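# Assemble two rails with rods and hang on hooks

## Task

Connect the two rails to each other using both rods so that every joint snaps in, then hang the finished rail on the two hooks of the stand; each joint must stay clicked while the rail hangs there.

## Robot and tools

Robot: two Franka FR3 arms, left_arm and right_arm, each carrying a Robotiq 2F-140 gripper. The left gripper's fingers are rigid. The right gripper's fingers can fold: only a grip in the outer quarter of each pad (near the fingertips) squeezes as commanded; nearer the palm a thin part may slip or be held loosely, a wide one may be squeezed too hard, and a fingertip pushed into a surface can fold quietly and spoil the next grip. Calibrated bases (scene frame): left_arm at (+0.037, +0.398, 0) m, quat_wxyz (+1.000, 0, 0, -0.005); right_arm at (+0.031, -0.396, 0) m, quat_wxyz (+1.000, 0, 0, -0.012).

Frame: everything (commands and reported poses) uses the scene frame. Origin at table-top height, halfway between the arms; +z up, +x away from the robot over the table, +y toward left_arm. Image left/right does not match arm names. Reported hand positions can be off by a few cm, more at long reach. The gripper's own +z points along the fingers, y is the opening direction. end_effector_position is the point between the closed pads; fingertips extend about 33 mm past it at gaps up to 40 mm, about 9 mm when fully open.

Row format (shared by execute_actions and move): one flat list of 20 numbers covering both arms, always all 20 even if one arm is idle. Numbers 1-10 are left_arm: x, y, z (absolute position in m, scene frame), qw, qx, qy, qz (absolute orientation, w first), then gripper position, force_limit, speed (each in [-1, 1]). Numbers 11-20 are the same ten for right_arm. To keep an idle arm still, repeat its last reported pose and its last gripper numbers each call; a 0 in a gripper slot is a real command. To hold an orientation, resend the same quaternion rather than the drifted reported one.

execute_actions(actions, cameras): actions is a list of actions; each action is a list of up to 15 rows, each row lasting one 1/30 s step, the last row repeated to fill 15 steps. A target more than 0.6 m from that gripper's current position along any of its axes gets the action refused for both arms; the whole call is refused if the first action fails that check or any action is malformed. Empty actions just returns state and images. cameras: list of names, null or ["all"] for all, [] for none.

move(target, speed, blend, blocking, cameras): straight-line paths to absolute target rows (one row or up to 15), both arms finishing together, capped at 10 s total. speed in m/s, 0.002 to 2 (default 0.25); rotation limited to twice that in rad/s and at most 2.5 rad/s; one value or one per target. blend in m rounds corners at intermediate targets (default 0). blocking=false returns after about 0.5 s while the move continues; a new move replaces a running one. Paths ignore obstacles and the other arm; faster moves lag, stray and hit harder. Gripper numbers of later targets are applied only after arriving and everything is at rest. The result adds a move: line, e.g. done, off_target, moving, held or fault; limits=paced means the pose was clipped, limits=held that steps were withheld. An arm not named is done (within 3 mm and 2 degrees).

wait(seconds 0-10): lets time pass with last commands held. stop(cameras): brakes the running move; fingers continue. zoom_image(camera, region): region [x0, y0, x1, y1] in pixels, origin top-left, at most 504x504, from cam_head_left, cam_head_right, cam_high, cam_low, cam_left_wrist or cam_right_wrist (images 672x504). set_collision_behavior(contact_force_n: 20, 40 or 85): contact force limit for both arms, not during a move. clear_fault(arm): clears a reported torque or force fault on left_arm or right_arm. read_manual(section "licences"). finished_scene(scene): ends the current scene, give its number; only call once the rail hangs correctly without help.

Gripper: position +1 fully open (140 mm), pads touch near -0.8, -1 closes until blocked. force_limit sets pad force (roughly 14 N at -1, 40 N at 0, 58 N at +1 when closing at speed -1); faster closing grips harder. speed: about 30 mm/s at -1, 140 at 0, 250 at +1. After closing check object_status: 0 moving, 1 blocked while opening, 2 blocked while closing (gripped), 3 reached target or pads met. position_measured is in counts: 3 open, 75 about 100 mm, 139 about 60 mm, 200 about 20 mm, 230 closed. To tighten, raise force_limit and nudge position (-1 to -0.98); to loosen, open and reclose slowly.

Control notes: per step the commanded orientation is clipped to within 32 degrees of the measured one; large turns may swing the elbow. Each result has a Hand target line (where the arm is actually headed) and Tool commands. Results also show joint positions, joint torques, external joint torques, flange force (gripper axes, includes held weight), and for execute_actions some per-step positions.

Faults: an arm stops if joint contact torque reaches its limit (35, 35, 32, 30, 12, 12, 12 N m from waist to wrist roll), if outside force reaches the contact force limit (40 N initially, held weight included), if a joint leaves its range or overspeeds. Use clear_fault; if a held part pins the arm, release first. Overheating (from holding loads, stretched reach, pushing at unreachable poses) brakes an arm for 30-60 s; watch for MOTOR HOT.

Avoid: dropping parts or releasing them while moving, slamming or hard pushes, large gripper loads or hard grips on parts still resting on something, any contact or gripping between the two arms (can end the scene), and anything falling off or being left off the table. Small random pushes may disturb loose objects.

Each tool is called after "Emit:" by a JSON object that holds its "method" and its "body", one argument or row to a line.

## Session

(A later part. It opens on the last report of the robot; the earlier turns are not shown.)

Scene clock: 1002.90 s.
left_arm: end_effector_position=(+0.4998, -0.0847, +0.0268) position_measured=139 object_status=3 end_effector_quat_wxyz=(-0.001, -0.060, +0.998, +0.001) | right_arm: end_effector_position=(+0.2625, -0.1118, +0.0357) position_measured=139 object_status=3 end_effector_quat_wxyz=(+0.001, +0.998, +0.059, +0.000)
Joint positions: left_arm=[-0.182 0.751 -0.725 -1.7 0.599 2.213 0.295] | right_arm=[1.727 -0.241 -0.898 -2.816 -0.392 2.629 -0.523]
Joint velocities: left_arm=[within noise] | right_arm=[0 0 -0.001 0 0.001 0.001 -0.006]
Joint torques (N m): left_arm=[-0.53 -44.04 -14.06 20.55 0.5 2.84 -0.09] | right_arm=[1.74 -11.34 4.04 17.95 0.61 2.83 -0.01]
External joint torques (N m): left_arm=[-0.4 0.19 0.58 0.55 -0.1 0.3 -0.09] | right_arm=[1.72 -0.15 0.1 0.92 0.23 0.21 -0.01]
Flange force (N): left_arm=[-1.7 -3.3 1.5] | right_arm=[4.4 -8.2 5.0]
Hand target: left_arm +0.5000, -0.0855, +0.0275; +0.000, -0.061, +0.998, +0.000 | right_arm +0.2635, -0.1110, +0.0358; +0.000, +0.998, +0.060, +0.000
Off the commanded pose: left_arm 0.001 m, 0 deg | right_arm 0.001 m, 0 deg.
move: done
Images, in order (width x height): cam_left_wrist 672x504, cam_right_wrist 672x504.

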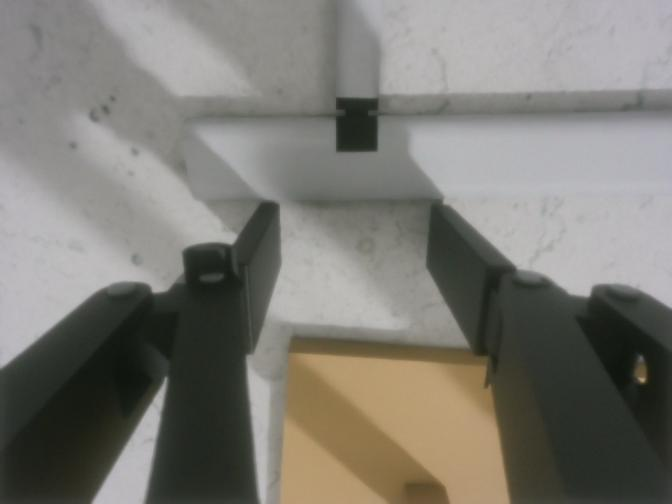

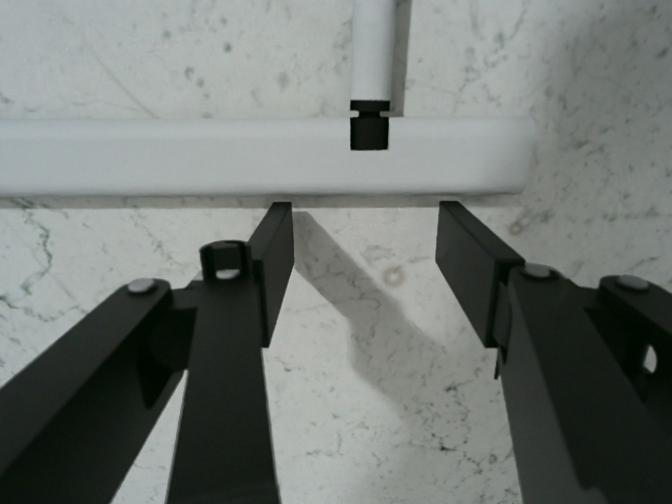

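Emit:
{"method": "move", "body": {
  "target": [0.4960, -0.0860, 0.0275, 0, 0.06105, -0.99813, 0, -0.08, -0.05, -1, 0.2675, -0.1105, 0.0358, 0, 0.99819, 0.06018, 0, -0.08, -0.05, -1],
  "speed": 0.01,
  "cameras": ["cam_left_wrist", "cam_right_wrist"]
}}

Emit:
{"method": "zoom_image", "body": {
  "camera": "cam_left_wrist",
  "region": [315, 80, 399, 164]
}}

Emit:
{"method": "zoom_image", "body": {
  "camera": "cam_right_wrist",
  "region": [328, 80, 412, 164]
}}

Scene clock: 1018.43 s.
left_arm: end_effector_position=(+0.4971, -0.0842, +0.0266) position_measured=139 object_status=3 end_effector_quat_wxyz=(-0.001, -0.061, +0.998, +0.001) | right_arm: end_effector_position=(+0.2650, -0.1114, +0.0353) position_measured=139 object_status=3 end_effector_quat_wxyz=(+0.001, +0.998, +0.059, -0.001)
Joint positions: left_arm=[-0.182 0.744 -0.725 -1.711 0.599 2.218 0.289] | right_arm=[1.743 -0.235 -0.917 -2.809 -0.387 2.629 -0.532]
Joint velocities: left_arm=[0 0.001 0 -0.002 0 -0.001 -0.006] | right_arm=[within noise]
Joint torques (N m): left_arm=[-1.01 -43.79 -15.23 19.95 0.15 2.88 -0.1] | right_arm=[0.9 -10.65 3.03 19.34 0.44 3.05 -0.1]
External joint torques (N m): left_arm=[-1.02 0.17 -0.79 -0.04 -0.44 0.36 -0.1] | right_arm=[0.92 0.39 -0.86 2.29 0.06 0.43 -0.1]
Flange force (N): left_arm=[0.9 -1.6 0.2] | right_arm=[9.8 -9.4 7.7]
Hand target: left_arm +0.4960, -0.0860, +0.0275; +0.000, -0.061, +0.998, +0.000 | right_arm +0.2675, -0.1105, +0.0358; +0.000, +0.998, +0.060, +0.000
Off the commanded pose: left_arm 0.002 m, 0 deg | right_arm 0.003 m, 0 deg.
move: done
Images, in order (width x height): cam_left_wrist 672x504, cam_right_wrist 672x504.

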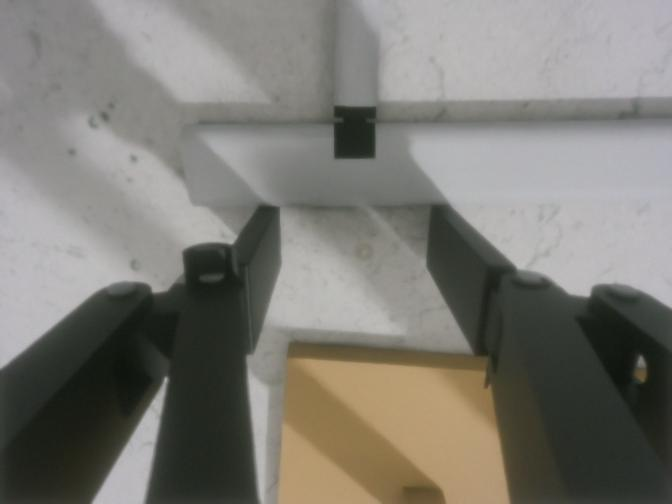

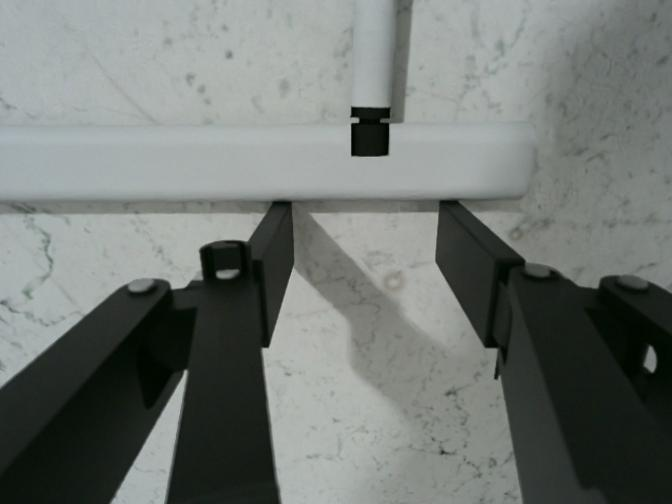

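Scaled by 6.000 from the camera's 672x504 image, which has a finer 960x720 frame.

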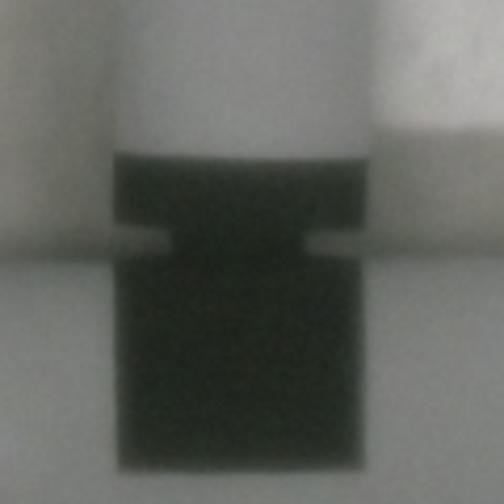

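Scaled by 6.000 from the camera's 672x504 image, which has a finer 960x720 frame.

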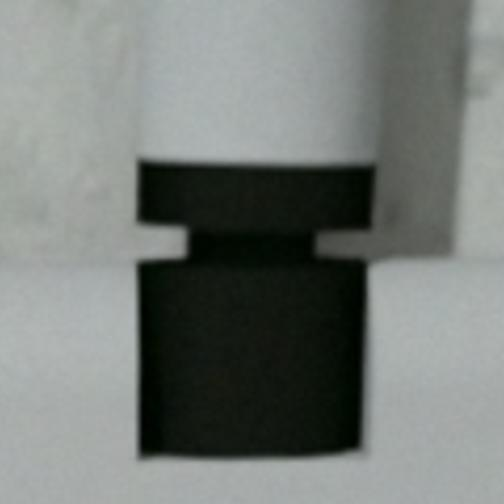

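Emit:
{"method": "move", "body": {
  "target": [0.4935, -0.0863, 0.0275, 0, 0.06105, -0.99813, 0, -0.08, -0.05, -1, 0.2700, -0.1102, 0.0358, 0, 0.99819, 0.06018, 0, -0.08, -0.05, -1],
  "speed": 0.01,
  "cameras": ["cam_left_wrist", "cam_right_wrist"]
}}

Emit:
{"method": "zoom_image", "body": {
  "camera": "cam_left_wrist",
  "region": [315, 80, 399, 164]
}}

Emit:
{"method": "zoom_image", "body": {
  "camera": "cam_right_wrist",
  "region": [328, 80, 412, 164]
}}

Scene clock: 1028.70 s.
left_arm: end_effector_position=(+0.4969, -0.0841, +0.0273) position_measured=139 object_status=3 end_effector_quat_wxyz=(+0.001, -0.063, +0.998, +0.000) | right_arm: end_effector_position=(+0.2655, -0.1112, +0.0351) position_measured=139 object_status=3 end_effector_quat_wxyz=(+0.002, +0.998, +0.060, -0.002)
Joint positions: left_arm=[-0.181 0.74 -0.725 -1.717 0.599 2.223 0.283] | right_arm=[1.755 -0.233 -0.93 -2.805 -0.384 2.626 -0.538]
Joint velocities: left_arm=[within noise] | right_arm=[0.003 0 -0.005 0.001 0 -0.002 0]
Joint torques (N m): left_arm=[-1.64 -43.24 -16.16 19.12 0.01 2.63 0.04] | right_arm=[-0.11 -9.62 3.06 20.39 0.09 3.38 -0.14]
External joint torques (N m): left_arm=[-1.68 0.68 -1.78 -0.94 -0.58 0.09 0.03] | right_arm=[-0.11 1.27 -0.89 3.38 -0.29 0.78 -0.14]
Flange force (N): left_arm=[2.6 -0.6 -0.2] | right_arm=[11.8 -9.0 8.6]
Hand target: left_arm +0.4935, -0.0863, +0.0275; +0.000, -0.061, +0.998, +0.000 | right_arm +0.2700, -0.1103, +0.0359; +0.000, +0.998, +0.060, +0.000
Off the commanded pose: left_arm 0.004 m, 0 deg | right_arm 0.005 m, 0 deg.
move: off_target (left_arm, right_arm)
Images, in order (width x height): cam_left_wrist 672x504, cam_right_wrist 672x504.

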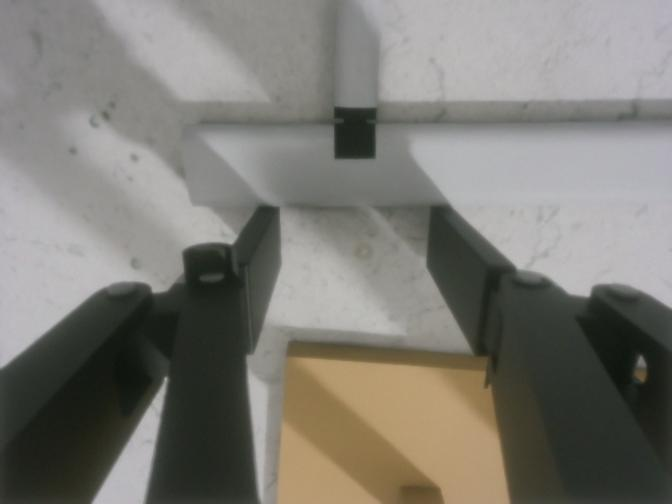

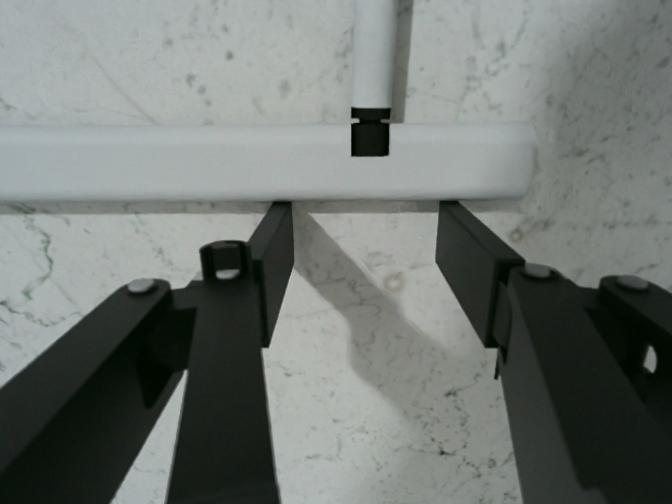

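Scaled by 6.000 from the camera's 672x504 image, which has a finer 960x720 frame.

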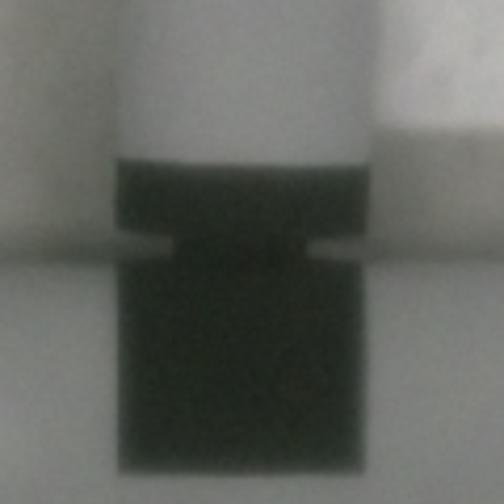

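Scaled by 6.000 from the camera's 672x504 image, which has a finer 960x720 frame.

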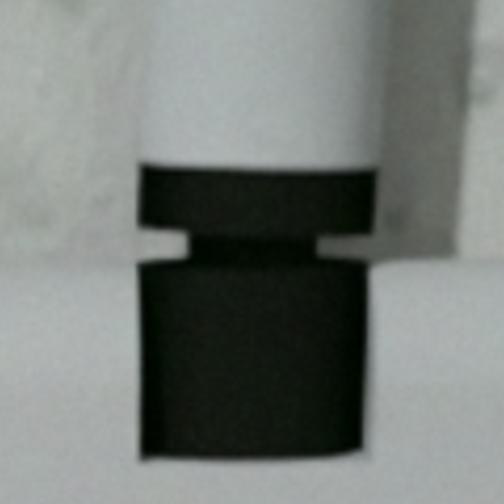

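Emit:
{"method": "move", "body": {
  "target": [0.4910, -0.0866, 0.0275, 0, 0.06105, -0.99813, 0, -0.08, -0.05, -1, 0.2725, -0.1099, 0.0358, 0, 0.99819, 0.06018, 0, -0.08, -0.05, -1],
  "speed": 0.01,
  "cameras": ["cam_left_wrist", "cam_right_wrist"]
}}

Emit:
{"method": "zoom_image", "body": {
  "camera": "cam_left_wrist",
  "region": [315, 80, 399, 164]
}}

Emit:
{"method": "zoom_image", "body": {
  "camera": "cam_right_wrist",
  "region": [328, 80, 412, 164]
}}

Scene clock: 1035.83 s.
left_arm: end_effector_position=(+0.4971, -0.0835, +0.0279) position_measured=139 object_status=3 end_effector_quat_wxyz=(+0.003, -0.063, +0.998, +0.000) | right_arm: end_effector_position=(+0.2666, -0.1109, +0.0350) position_measured=139 object_status=3 end_effector_quat_wxyz=(+0.002, +0.998, +0.062, -0.003)
Joint positions: left_arm=[-0.179 0.736 -0.725 -1.722 0.601 2.227 0.28] | right_arm=[1.766 -0.231 -0.942 -2.801 -0.381 2.624 -0.546]
Joint velocities: within noise
Joint torques (N m): left_arm=[-2.56 -42.7 -17.2 18.43 -0.43 2.37 -0.09] | right_arm=[-0.15 -8.84 1.17 21.07 0.02 3.59 -0.02]
External joint torques (N m): left_arm=[-2.6 1.08 -2.86 -1.68 -1.02 -0.18 -0.09] | right_arm=[-0.16 1.87 -2.79 4.11 -0.36 1 -0.02]
Flange force (N): left_arm=[4.6 -0.6 -0.9] | right_arm=[19.0 -12.4 16.0]
Hand target: left_arm +0.4910, -0.0866, +0.0275; +0.000, -0.061, +0.998, +0.000 | right_arm +0.2725, -0.1100, +0.0359; +0.000, +0.998, +0.060, +0.000
Off the commanded pose: left_arm 0.007 m, 0 deg | right_arm 0.006 m, 0 deg.
move: off_target (left_arm, right_arm)
Images, in order (width x height): cam_left_wrist 672x504, cam_right_wrist 672x504.

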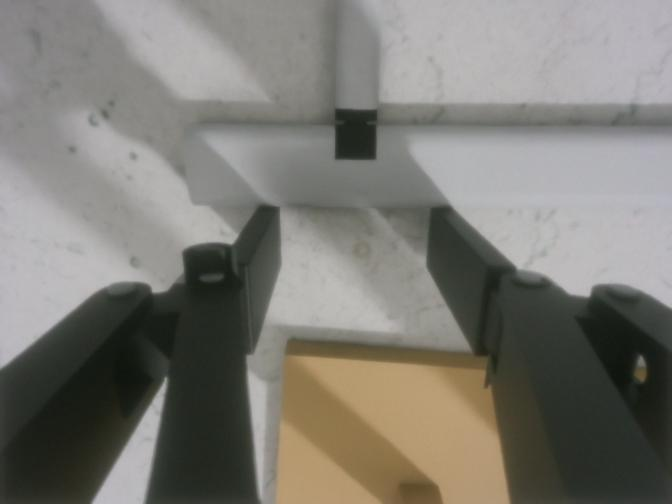

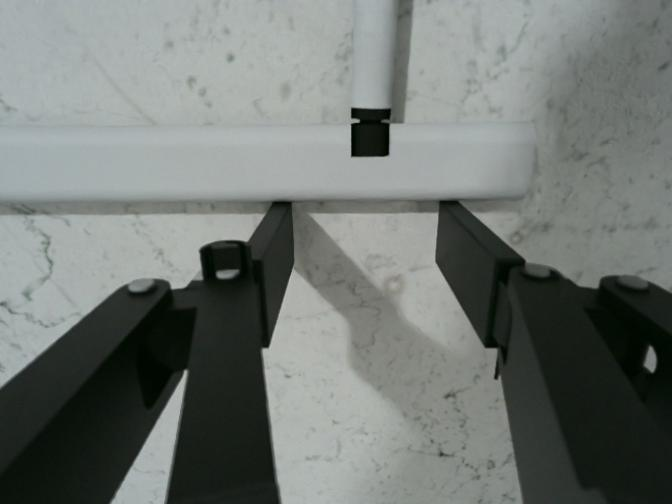

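Scaled by 6.000 from the camera's 672x504 image, which has a finer 960x720 frame.

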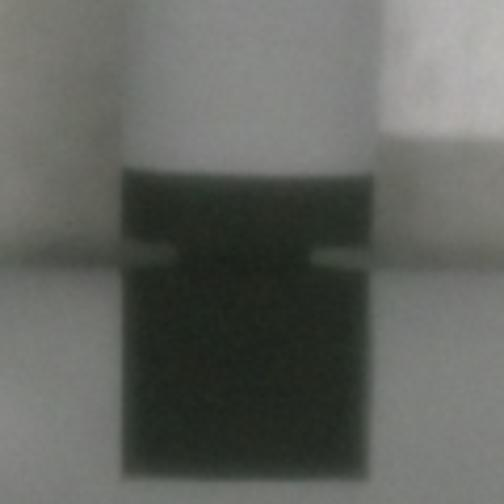

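Scaled by 6.000 from the camera's 672x504 image, which has a finer 960x720 frame.

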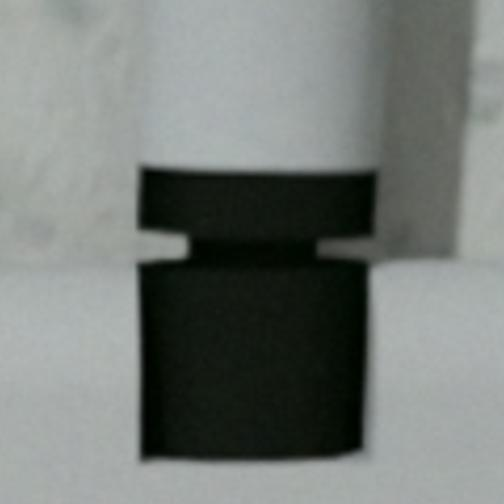

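Emit:
{"method": "move", "body": {
  "target": [0.4880, -0.0870, 0.0272, 0, 0.06105, -0.99813, 0, -0.08, -0.05, -1, 0.2745, -0.1097, 0.0358, 0, 0.99819, 0.06018, 0, -0.08, -0.05, -1],
  "speed": 0.01,
  "cameras": ["cam_left_wrist", "cam_right_wrist"]
}}

Emit:
{"method": "zoom_image", "body": {
  "camera": "cam_left_wrist",
  "region": [315, 80, 399, 164]
}}

Emit:
{"method": "zoom_image", "body": {
  "camera": "cam_right_wrist",
  "region": [328, 80, 412, 164]
}}

Scene clock: 1044.47 s.
left_arm: end_effector_position=(+0.4969, -0.0831, +0.0284) position_measured=139 object_status=3 end_effector_quat_wxyz=(+0.004, -0.063, +0.998, -0.001) | right_arm: end_effector_position=(+0.2669, -0.1108, +0.0348) position_measured=139 object_status=3 end_effector_quat_wxyz=(+0.003, +0.998, +0.062, -0.004)
Joint positions: left_arm=[-0.178 0.731 -0.725 -1.729 0.603 2.232 0.277] | right_arm=[1.774 -0.229 -0.95 -2.798 -0.377 2.622 -0.55]
Joint velocities: left_arm=[within noise] | right_arm=[0.003 0 -0.004 0.001 -0.001 -0.002 -0.004]
Joint torques (N m): left_arm=[-3.64 -41.92 -17.98 17.45 -0.86 2.17 -0.22] | right_arm=[-1.03 -8.09 1.77 21.81 -0.26 3.85 0.03]
External joint torques (N m): left_arm=[-3.52 1.7 -3.61 -2.64 -1.45 -0.39 -0.22] | right_arm=[-1.08 2.6 -2.26 4.75 -0.63 1.25 0.03]
Flange force (N): left_arm=[6.7 -0.4 -0.8] | right_arm=[18.2 -10.9 14.7]
Hand target: left_arm +0.4880, -0.0869, +0.0272; +0.000, -0.061, +0.998, +0.000 | right_arm +0.2744, -0.1098, +0.0360; +0.000, +0.998, +0.060, +0.000
Off the commanded pose: left_arm 0.010 m, 1 deg | right_arm 0.008 m, 1 deg.
move: off_target (left_arm, right_arm)
Images, in order (width x height): cam_left_wrist 672x504, cam_right_wrist 672x504.

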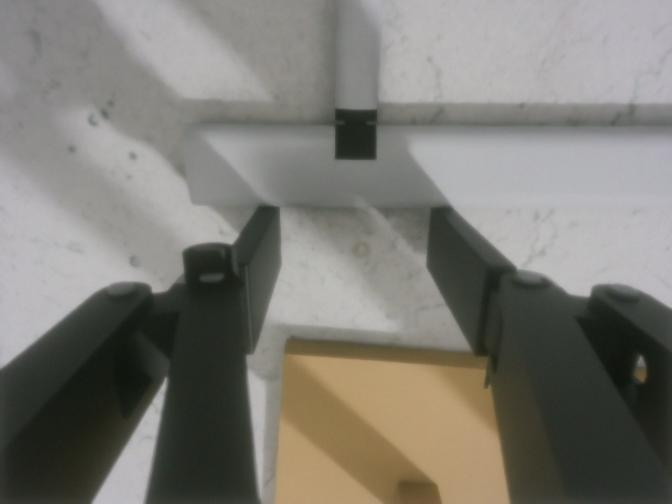

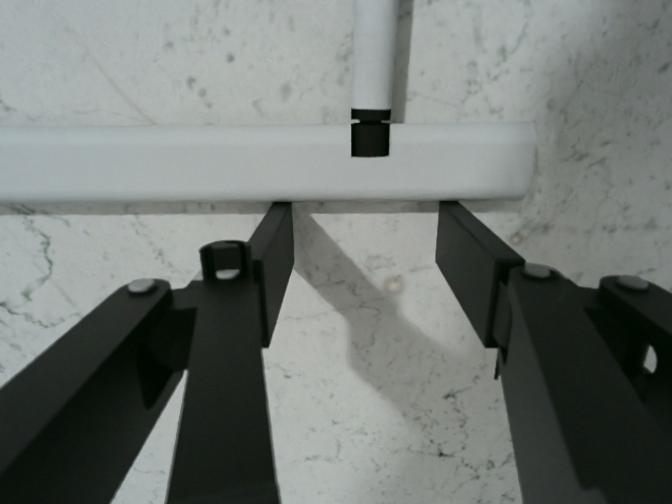

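Scaled by 6.000 from the camera's 672x504 image, which has a finer 960x720 frame.

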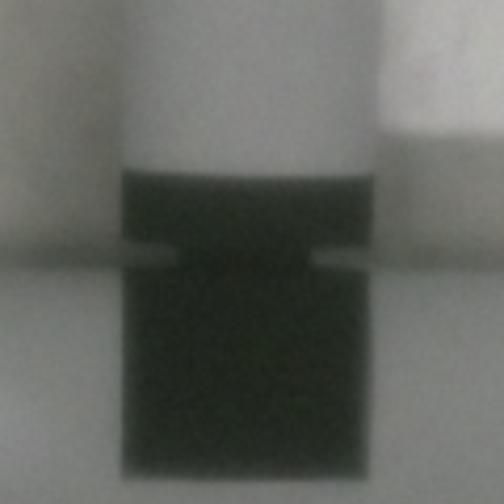

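Scaled by 6.000 from the camera's 672x504 image, which has a finer 960x720 frame.

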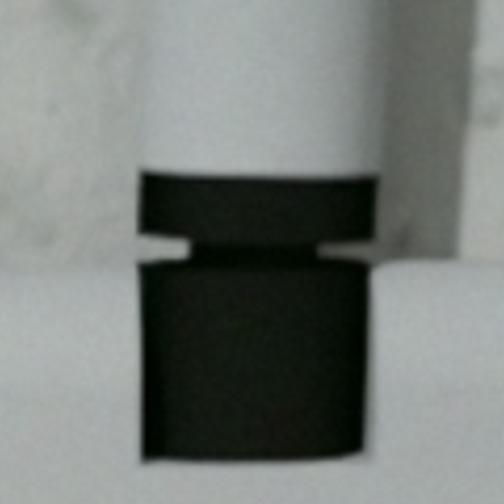

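Emit:
{"method": "move", "body": {
  "target": [0.4845, -0.0874, 0.0270, 0, 0.06105, -0.99813, 0, -0.08, -0.05, -1, 0.2765, -0.1095, 0.0360, 0, 0.99819, 0.06018, 0, -0.08, -0.05, -1],
  "speed": 0.01,
  "cameras": ["cam_left_wrist", "cam_right_wrist"]
}}

Emit:
{"method": "zoom_image", "body": {
  "camera": "cam_left_wrist",
  "region": [315, 80, 399, 164]
}}

Emit:
{"method": "zoom_image", "body": {
  "camera": "cam_right_wrist",
  "region": [328, 80, 412, 164]
}}

Scene clock: 1050.83 s.
left_arm: end_effector_position=(+0.4965, -0.0822, +0.0288) position_measured=139 object_status=3 end_effector_quat_wxyz=(+0.006, -0.064, +0.998, -0.001) | right_arm: end_effector_position=(+0.2673, -0.1108, +0.0347) position_measured=139 object_status=3 end_effector_quat_wxyz=(+0.003, +0.998, +0.063, -0.005)
Joint positions: left_arm=[-0.176 0.725 -0.725 -1.737 0.605 2.238 0.272] | right_arm=[1.781 -0.228 -0.957 -2.795 -0.374 2.619 -0.555]
Joint velocities: left_arm=[-0.001 0 -0.001 -0.001 0.003 0.002 -0.004] | right_arm=[0.003 -0.001 -0.004 0.002 0 -0.001 -0.004]
Joint torques (N m): left_arm=[-4.87 -41.31 -19.18 16.06 -1.34 1.97 -0.21] | right_arm=[-2.78 -7.47 0.27 22.35 -0.48 4.05 -0.16]
External joint torques (N m): left_arm=[-4.89 2.21 -4.94 -4.1 -1.93 -0.6 -0.2] | right_arm=[-2.86 3.1 -3.78 5.32 -0.84 1.45 -0.16]
Flange force (N): left_arm=[10.5 1.3 -1.5] | right_arm=[21.7 -7.2 15.7]
Hand target: left_arm +0.4846, -0.0873, +0.0270; +0.000, -0.061, +0.998, +0.000 | right_arm +0.2764, -0.1097, +0.0362; +0.000, +0.998, +0.060, +0.000
Off the commanded pose: left_arm 0.013 m, 1 deg | right_arm 0.009 m, 1 deg.
move: off_target (left_arm, right_arm)
Images, in order (width x height): cam_left_wrist 672x504, cam_right_wrist 672x504.

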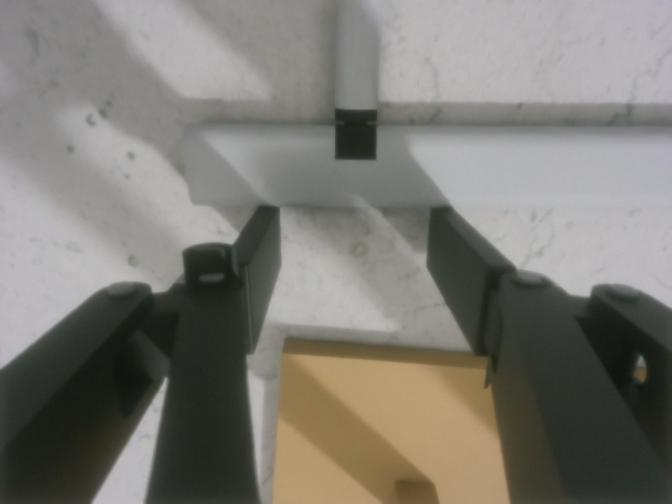

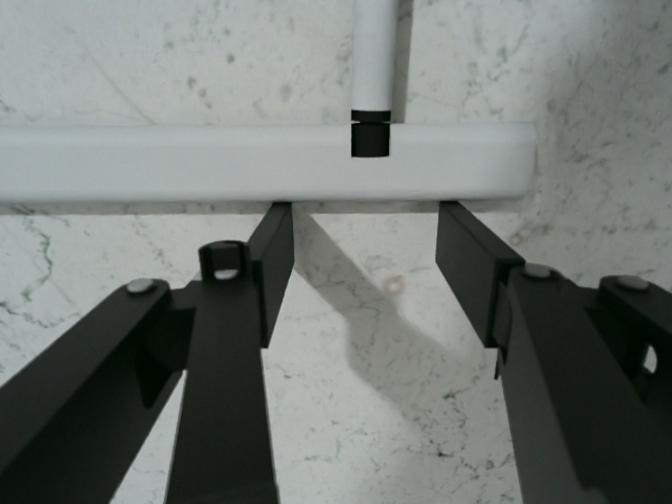

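Scaled by 6.000 from the camera's 672x504 image, which has a finer 960x720 frame.

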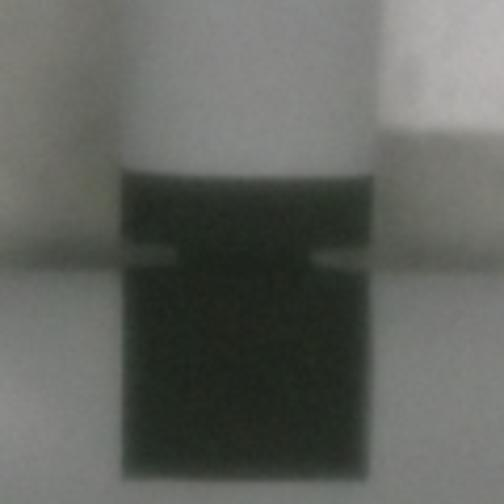

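Scaled by 6.000 from the camera's 672x504 image, which has a finer 960x720 frame.

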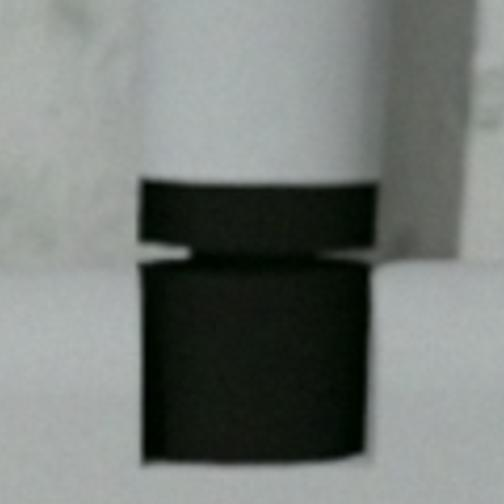

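Emit:
{"method": "move", "body": {
  "target": [0.4815, -0.0874, 0.0268, 0, 0.06105, -0.99813, 0, -0.08, -0.05, -1, 0.2785, -0.1093, 0.0360, 0, 0.99819, 0.06018, 0, -0.08, -0.05, -1],
  "speed": 0.01,
  "cameras": ["cam_left_wrist", "cam_right_wrist"]
}}

Emit:
{"method": "zoom_image", "body": {
  "camera": "cam_left_wrist",
  "region": [315, 80, 399, 164]
}}

Emit:
{"method": "zoom_image", "body": {
  "camera": "cam_right_wrist",
  "region": [328, 80, 412, 164]
}}

Scene clock: 1056.53 s.
left_arm: end_effector_position=(+0.4957, -0.0806, +0.0286) position_measured=139 object_status=3 end_effector_quat_wxyz=(+0.007, -0.065, +0.998, +0.000) | right_arm: end_effector_position=(+0.2681, -0.1108, +0.0346) position_measured=139 object_status=3 end_effector_quat_wxyz=(+0.004, +0.998, +0.064, -0.006)
Joint positions: left_arm=[-0.174 0.72 -0.725 -1.746 0.607 2.242 0.267] | right_arm=[1.786 -0.225 -0.963 -2.792 -0.369 2.618 -0.562]
Joint velocities: left_arm=[within noise] | right_arm=[0.005 0 -0.004 0.002 0.002 -0.002 -0.001]
Joint torques (N m): left_arm=[-5.56 -40.27 -19.98 15.65 -1.6 2.02 -0.25] | right_arm=[-2.5 -6.94 0.35 22.9 -0.64 4.31 -0.06]
External joint torques (N m): left_arm=[-5.79 3.05 -5.97 -4.52 -2.19 -0.54 -0.25] | right_arm=[-2.49 3.66 -3.61 5.82 -1.01 1.72 -0.07]
Flange force (N): left_arm=[11.1 -0.4 -0.8] | right_arm=[23.5 -10.1 18.7]
Hand target: left_arm +0.4816, -0.0873, +0.0268; +0.000, -0.061, +0.998, +0.000 | right_arm +0.2784, -0.1095, +0.0363; +0.000, +0.998, +0.060, +0.000
Off the commanded pose: left_arm 0.016 m, 1 deg | right_arm 0.011 m, 1 deg.
move: off_target (left_arm, right_arm)
Images, in order (width x height): cam_left_wrist 672x504, cam_right_wrist 672x504.

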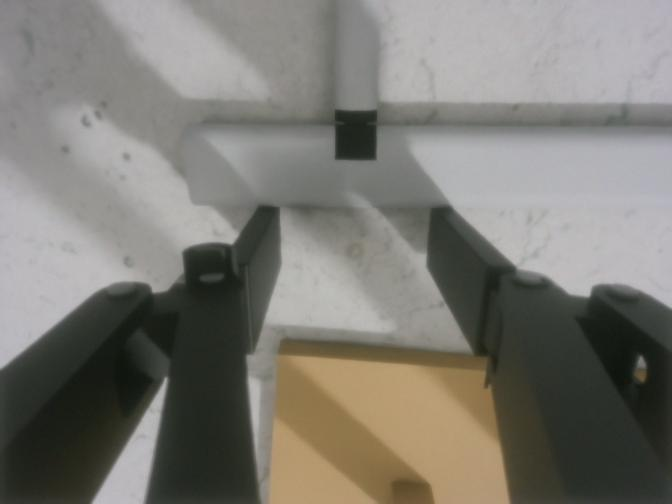

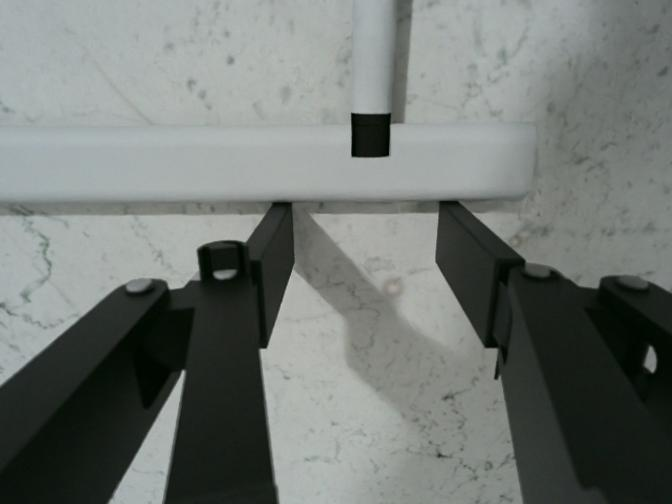

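Scaled by 6.000 from the camera's 672x504 image, which has a finer 960x720 frame.

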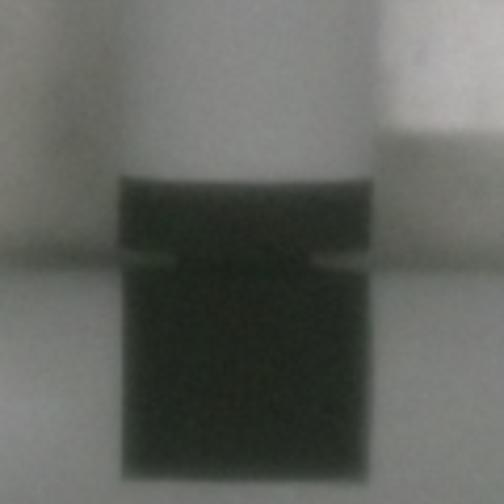

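Scaled by 6.000 from the camera's 672x504 image, which has a finer 960x720 frame.

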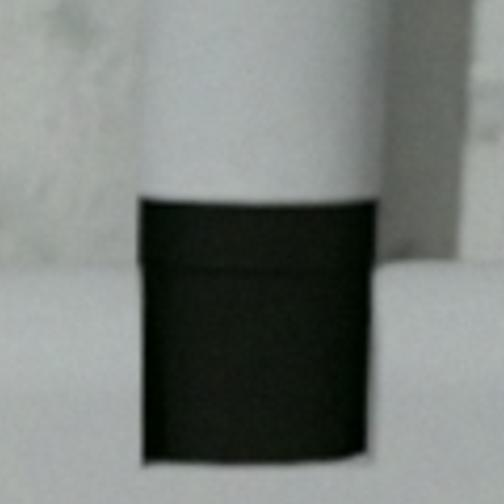

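Emit:
{"method": "move", "body": {
  "target": [0.4785, -0.0880, 0.0266, 0, 0.06105, -0.99813, 0, -0.08, -0.05, -1, 0.2805, -0.1091, 0.0362, 0, 0.99819, 0.06018, 0, -0.08, -0.05, -1],
  "speed": 0.01,
  "cameras": ["cam_left_wrist", "cam_right_wrist"]
}}

Emit:
{"method": "zoom_image", "body": {
  "camera": "cam_left_wrist",
  "region": [315, 80, 399, 164]
}}

Scene clock: 1062.77 s.
left_arm: end_effector_position=(+0.4957, -0.0800, +0.0291) position_measured=139 object_status=3 end_effector_quat_wxyz=(+0.009, -0.067, +0.998, -0.001) | right_arm: end_effector_position=(+0.2685, -0.1108, +0.0345) position_measured=139 object_status=3 end_effector_quat_wxyz=(+0.004, +0.998, +0.065, -0.007)
Joint positions: left_arm=[-0.172 0.716 -0.725 -1.752 0.609 2.246 0.263] | right_arm=[1.791 -0.223 -0.968 -2.789 -0.365 2.615 -0.568]
Joint velocities: left_arm=[within noise] | right_arm=[0.004 0 -0.004 0.001 0.002 -0.001 -0.004]
Joint torques (N m): left_arm=[-6.74 -40.09 -21 15.23 -1.96 1.82 -0.22] | right_arm=[-2.95 -6.48 0.26 24.44 -0.87 4.56 -0.14]
External joint torques (N m): left_arm=[-6.9 2.97 -7.03 -4.93 -2.55 -0.75 -0.22] | right_arm=[-2.93 4.02 -3.68 7.34 -1.25 1.97 -0.14]
Flange force (N): left_arm=[12.7 -1.0 -2.1] | right_arm=[26.6 -11.6 18.6]
Hand target: left_arm +0.4786, -0.0878, +0.0266; +0.000, -0.061, +0.998, +0.000 | right_arm +0.2804, -0.1094, +0.0366; +0.000, +0.998, +0.060, +0.000
Off the commanded pose: left_arm 0.019 m, 1 deg | right_arm 0.012 m, 1 deg.
move: off_target (left_arm, right_arm)
Images, in order (width x height): cam_left_wrist 672x504, cam_right_wrist 672x504.

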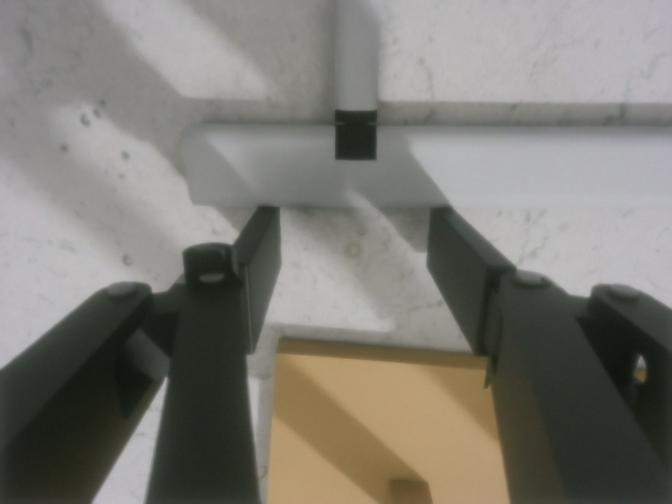

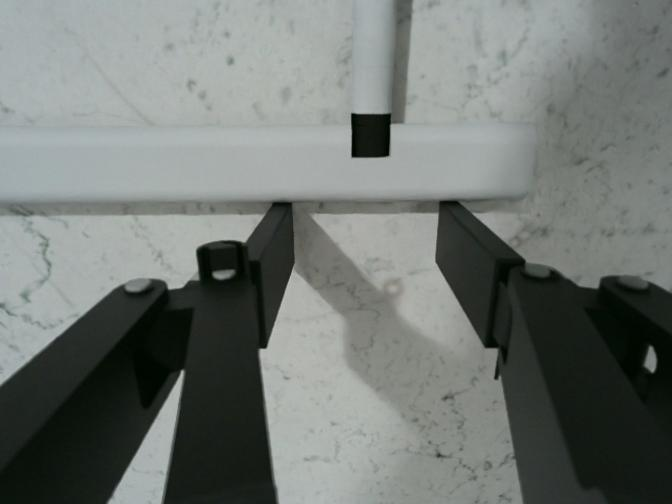

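Scaled by 6.000 from the camera's 672x504 image, which has a finer 960x720 frame.

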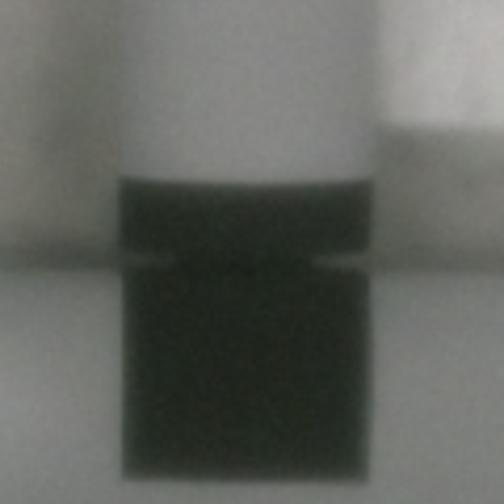

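Emit:
{"method": "move", "body": {
  "target": [0.4760, -0.0880, 0.0266, 0, 0.06105, -0.99813, 0, -0.08, -0.05, -1, 0.2815, -0.1088, 0.0362, 0, 0.99819, 0.06018, 0, -0.08, -0.05, -1],
  "speed": 0.01,
  "cameras": ["cam_left_wrist", "cam_right_wrist"]
}}

Emit:
{"method": "zoom_image", "body": {
  "camera": "cam_left_wrist",
  "region": [315, 80, 399, 164]
}}

Scene clock: 1073.13 s.
left_arm: end_effector_position=(+0.4954, -0.0790, +0.0294) position_measured=139 object_status=3 end_effector_quat_wxyz=(+0.011, -0.067, +0.998, -0.001) | right_arm: end_effector_position=(+0.2686, -0.1108, +0.0345) position_measured=139 object_status=3 end_effector_quat_wxyz=(+0.005, +0.998, +0.065, -0.008)
Joint positions: left_arm=[-0.171 0.711 -0.725 -1.759 0.61 2.25 0.259] | right_arm=[1.795 -0.222 -0.971 -2.787 -0.361 2.613 -0.572]
Joint velocities: within noise
Joint torques (N m): left_arm=[-7.39 -39.28 -21.64 14.64 -2.32 1.7 -0.27] | right_arm=[-2.9 -6.1 -0.46 24.27 -0.96 4.89 0]
External joint torques (N m): left_arm=[-7.44 3.69 -7.66 -5.47 -2.91 -0.86 -0.27] | right_arm=[-2.95 4.39 -4.45 7.19 -1.33 2.31 0]
Flange force (N): left_arm=[13.5 -1.5 -1.9] | right_arm=[28.6 -12.4 23.0]
Hand target: left_arm +0.4761, -0.0877, +0.0266; +0.000, -0.061, +0.998, +0.000 | right_arm +0.2813, -0.1091, +0.0366; +0.000, +0.998, +0.060, +0.000
Off the commanded pose: left_arm 0.022 m, 1 deg | right_arm 0.013 m, 1 deg.
move: off_target (left_arm, right_arm)
Images, in order (width x height): cam_left_wrist 672x504, cam_right_wrist 672x504.

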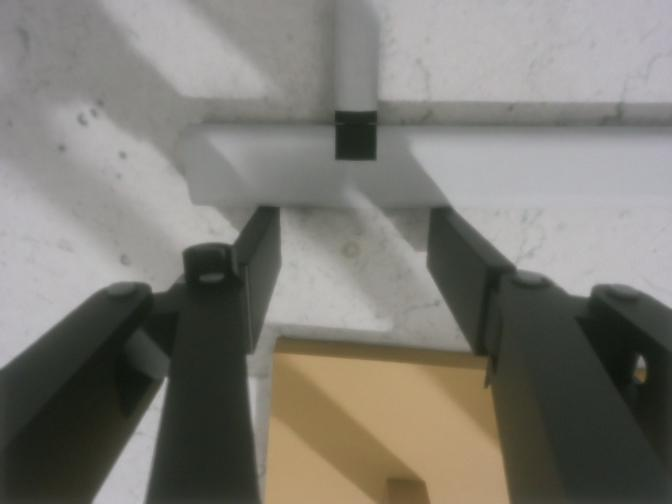

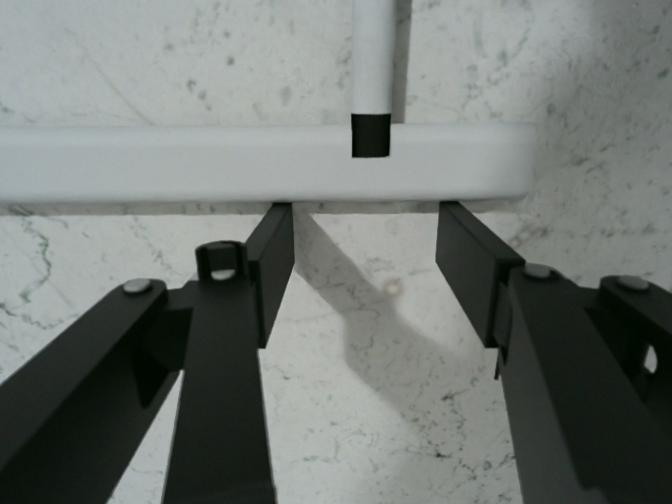

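Scaled by 6.000 from the camera's 672x504 image, which has a finer 960x720 frame.

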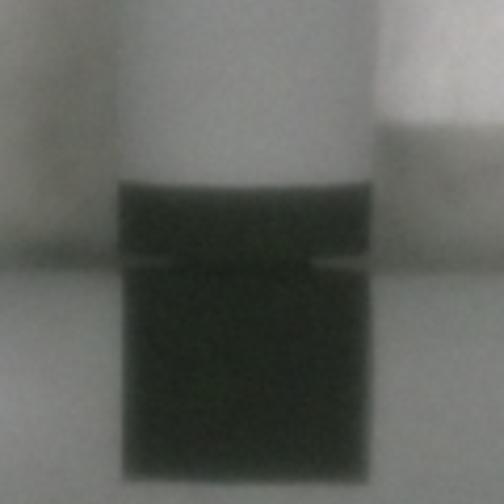

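Emit:
{"method": "move", "body": {
  "target": [0.4730, -0.0885, 0.0266, 0, 0.06105, -0.99813, 0, -0.08, -0.05, -1, 0.2820, -0.1088, 0.0362, 0, 0.99819, 0.06018, 0, -0.08, -0.05, -1],
  "speed": 0.01,
  "cameras": ["cam_left_wrist", "cam_right_wrist"]
}}

Emit:
{"method": "zoom_image", "body": {
  "camera": "cam_left_wrist",
  "region": [315, 80, 399, 164]
}}

Scene clock: 1100.80 s.
left_arm: end_effector_position=(+0.4945, -0.0791, +0.0302) position_measured=139 object_status=3 end_effector_quat_wxyz=(+0.012, -0.068, +0.998, -0.001) | right_arm: end_effector_position=(+0.2691, -0.1110, +0.0343) position_measured=139 object_status=3 end_effector_quat_wxyz=(+0.005, +0.998, +0.066, -0.008)
Joint positions: left_arm=[-0.17 0.707 -0.725 -1.765 0.611 2.255 0.255] | right_arm=[1.796 -0.22 -0.973 -2.786 -0.36 2.613 -0.575]
Joint velocities: left_arm=[0.001 -0.002 -0.001 -0.001 0.001 0.004 -0.001] | right_arm=[within noise]
Joint torques (N m): left_arm=[-8.11 -38.27 -22.29 13.78 -2.6 1.48 -0.24] | right_arm=[-3.46 -6.31 -0.13 24.14 -0.94 4.74 -0.15]
External joint torques (N m): left_arm=[-7.91 4.51 -8.19 -6.27 -3.19 -1.09 -0.23] | right_arm=[-3.42 4.19 -4.02 7.06 -1.32 2.17 -0.15]
Flange force (N): left_arm=[14.4 -1.3 -1.7] | right_arm=[26.5 -9.7 19.3]
Hand target: left_arm +0.4731, -0.0882, +0.0266; +0.000, -0.061, +0.998, +0.000 | right_arm +0.2818, -0.1091, +0.0366; +0.000, +0.998, +0.060, +0.000
Off the commanded pose: left_arm 0.024 m, 2 deg | right_arm 0.013 m, 1 deg.
move: off_target (left_arm, right_arm)
Images, in order (width x height): cam_left_wrist 672x504, cam_right_wrist 672x504.

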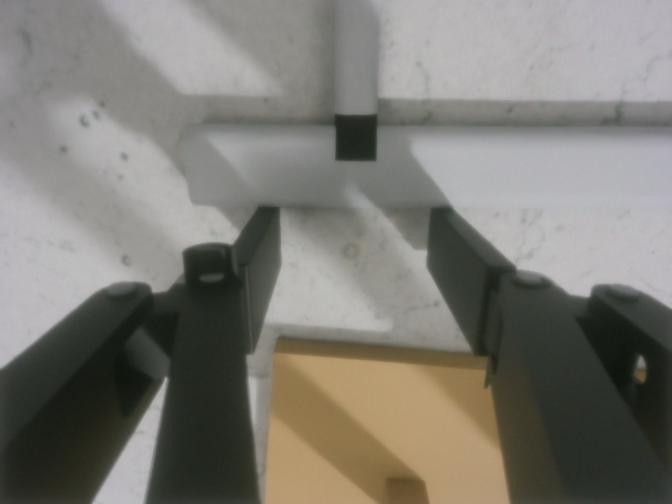

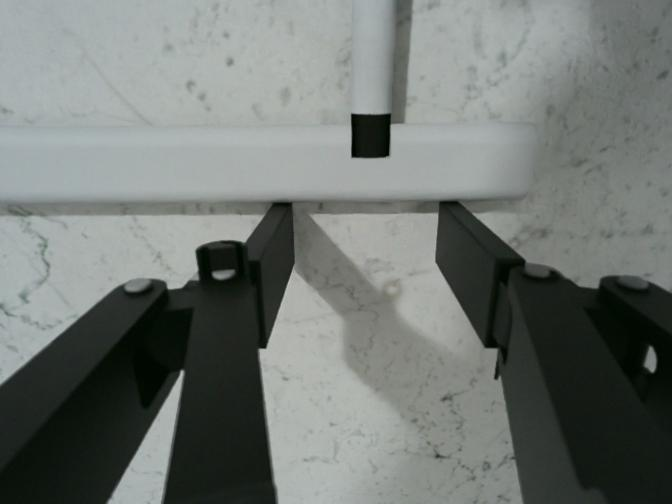

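Scaled by 6.000 from the camera's 672x504 image, which has a finer 960x720 frame.

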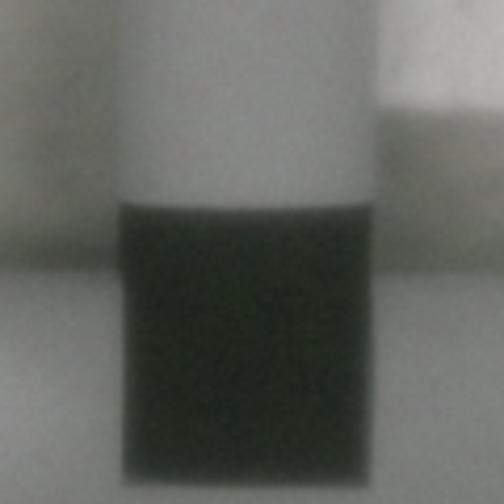

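Emit:
{"method": "move", "body": {
  "target": [
    [0.492, -0.0855, 0.0270, 0, 0.06105, -0.99813, 0, -0.08, -0.05, -1, 0.2700, -0.1098, 0.0360, 0, 0.99819, 0.06018, 0, -0.08, -0.05, -1],
    [0.506, -0.0850, 0.0285, 0, 0.06105, -0.99813, 0, -0.08, -0.05, -1, 0.2560, -0.1115, 0.0370, 0, 0.99819, 0.06018, 0, -0.08, -0.05, -1]
  ],
  "speed": [0.015, 0.02],
  "blend": [0.005, 0],
  "cameras": ["cam_left_wrist", "cam_right_wrist", "cam_high"]
}}

Scene clock: 1109.53 s.
left_arm: end_effector_position=(+0.5061, -0.0855, +0.0291) position_measured=139 object_status=3 end_effector_quat_wxyz=(+0.000, -0.064, +0.998, -0.001) | right_arm: end_effector_position=(+0.2566, -0.1117, +0.0367) position_measured=139 object_status=3 end_effector_quat_wxyz=(+0.001, +0.998, +0.062, +0.000)
Joint positions: left_arm=[-0.173 0.762 -0.736 -1.683 0.611 2.204 0.29] | right_arm=[1.714 -0.254 -0.876 -2.826 -0.402 2.625 -0.511]
Joint velocities: left_arm=[within noise] | right_arm=[0.002 -0.001 0 0 0.001 0 0.008]
Joint torques (N m): left_arm=[-0.06 -43.21 -14.44 21.15 0.51 2.34 0.17] | right_arm=[0.57 -12.38 4.94 17.45 0.4 2.59 0.51]
External joint torques (N m): left_arm=[-0.13 1.21 0.4 1.11 -0.09 -0.22 0.17] | right_arm=[0.55 -1.23 0.93 0.46 0.02 -0.01 0.51]
Flange force (N): left_arm=[-5.8 -7.6 1.8] | right_arm=[-4.9 0.9 -7.2]
Hand target: left_arm +0.5060, -0.0850, +0.0285; +0.000, -0.061, +0.998, +0.000 | right_arm +0.2560, -0.1115, +0.0370; +0.000, +0.998, +0.060, +0.000
Off the commanded pose: left_arm 0.001 m, 0 deg | right_arm 0.001 m, 0 deg.
move: done
Images, in order (width x height): cam_high 672x504, cam_left_wrist 672x504, cam_right_wrist 672x504.

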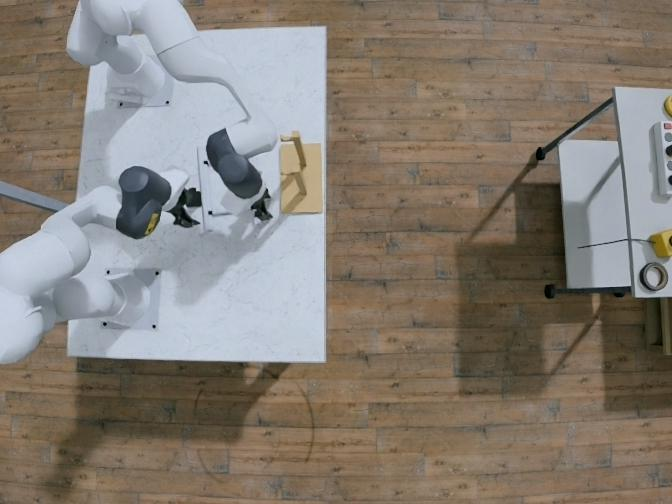

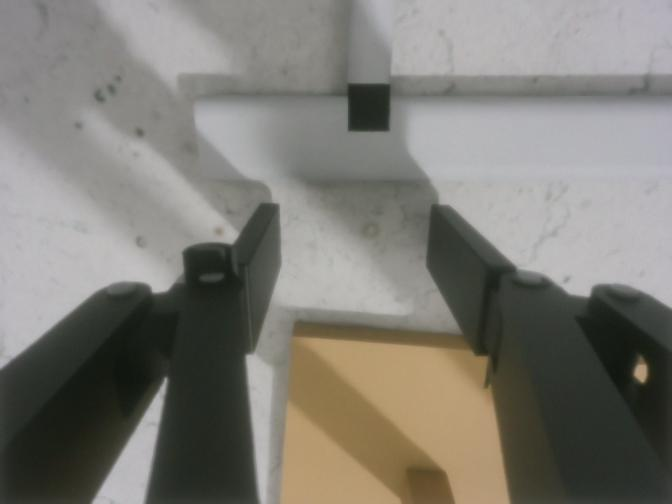

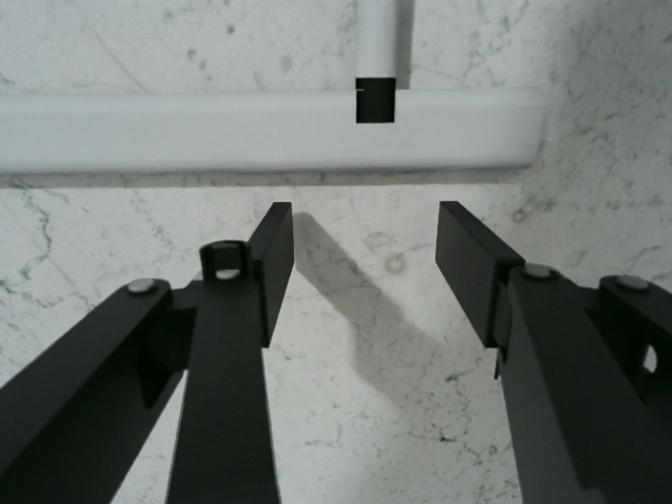

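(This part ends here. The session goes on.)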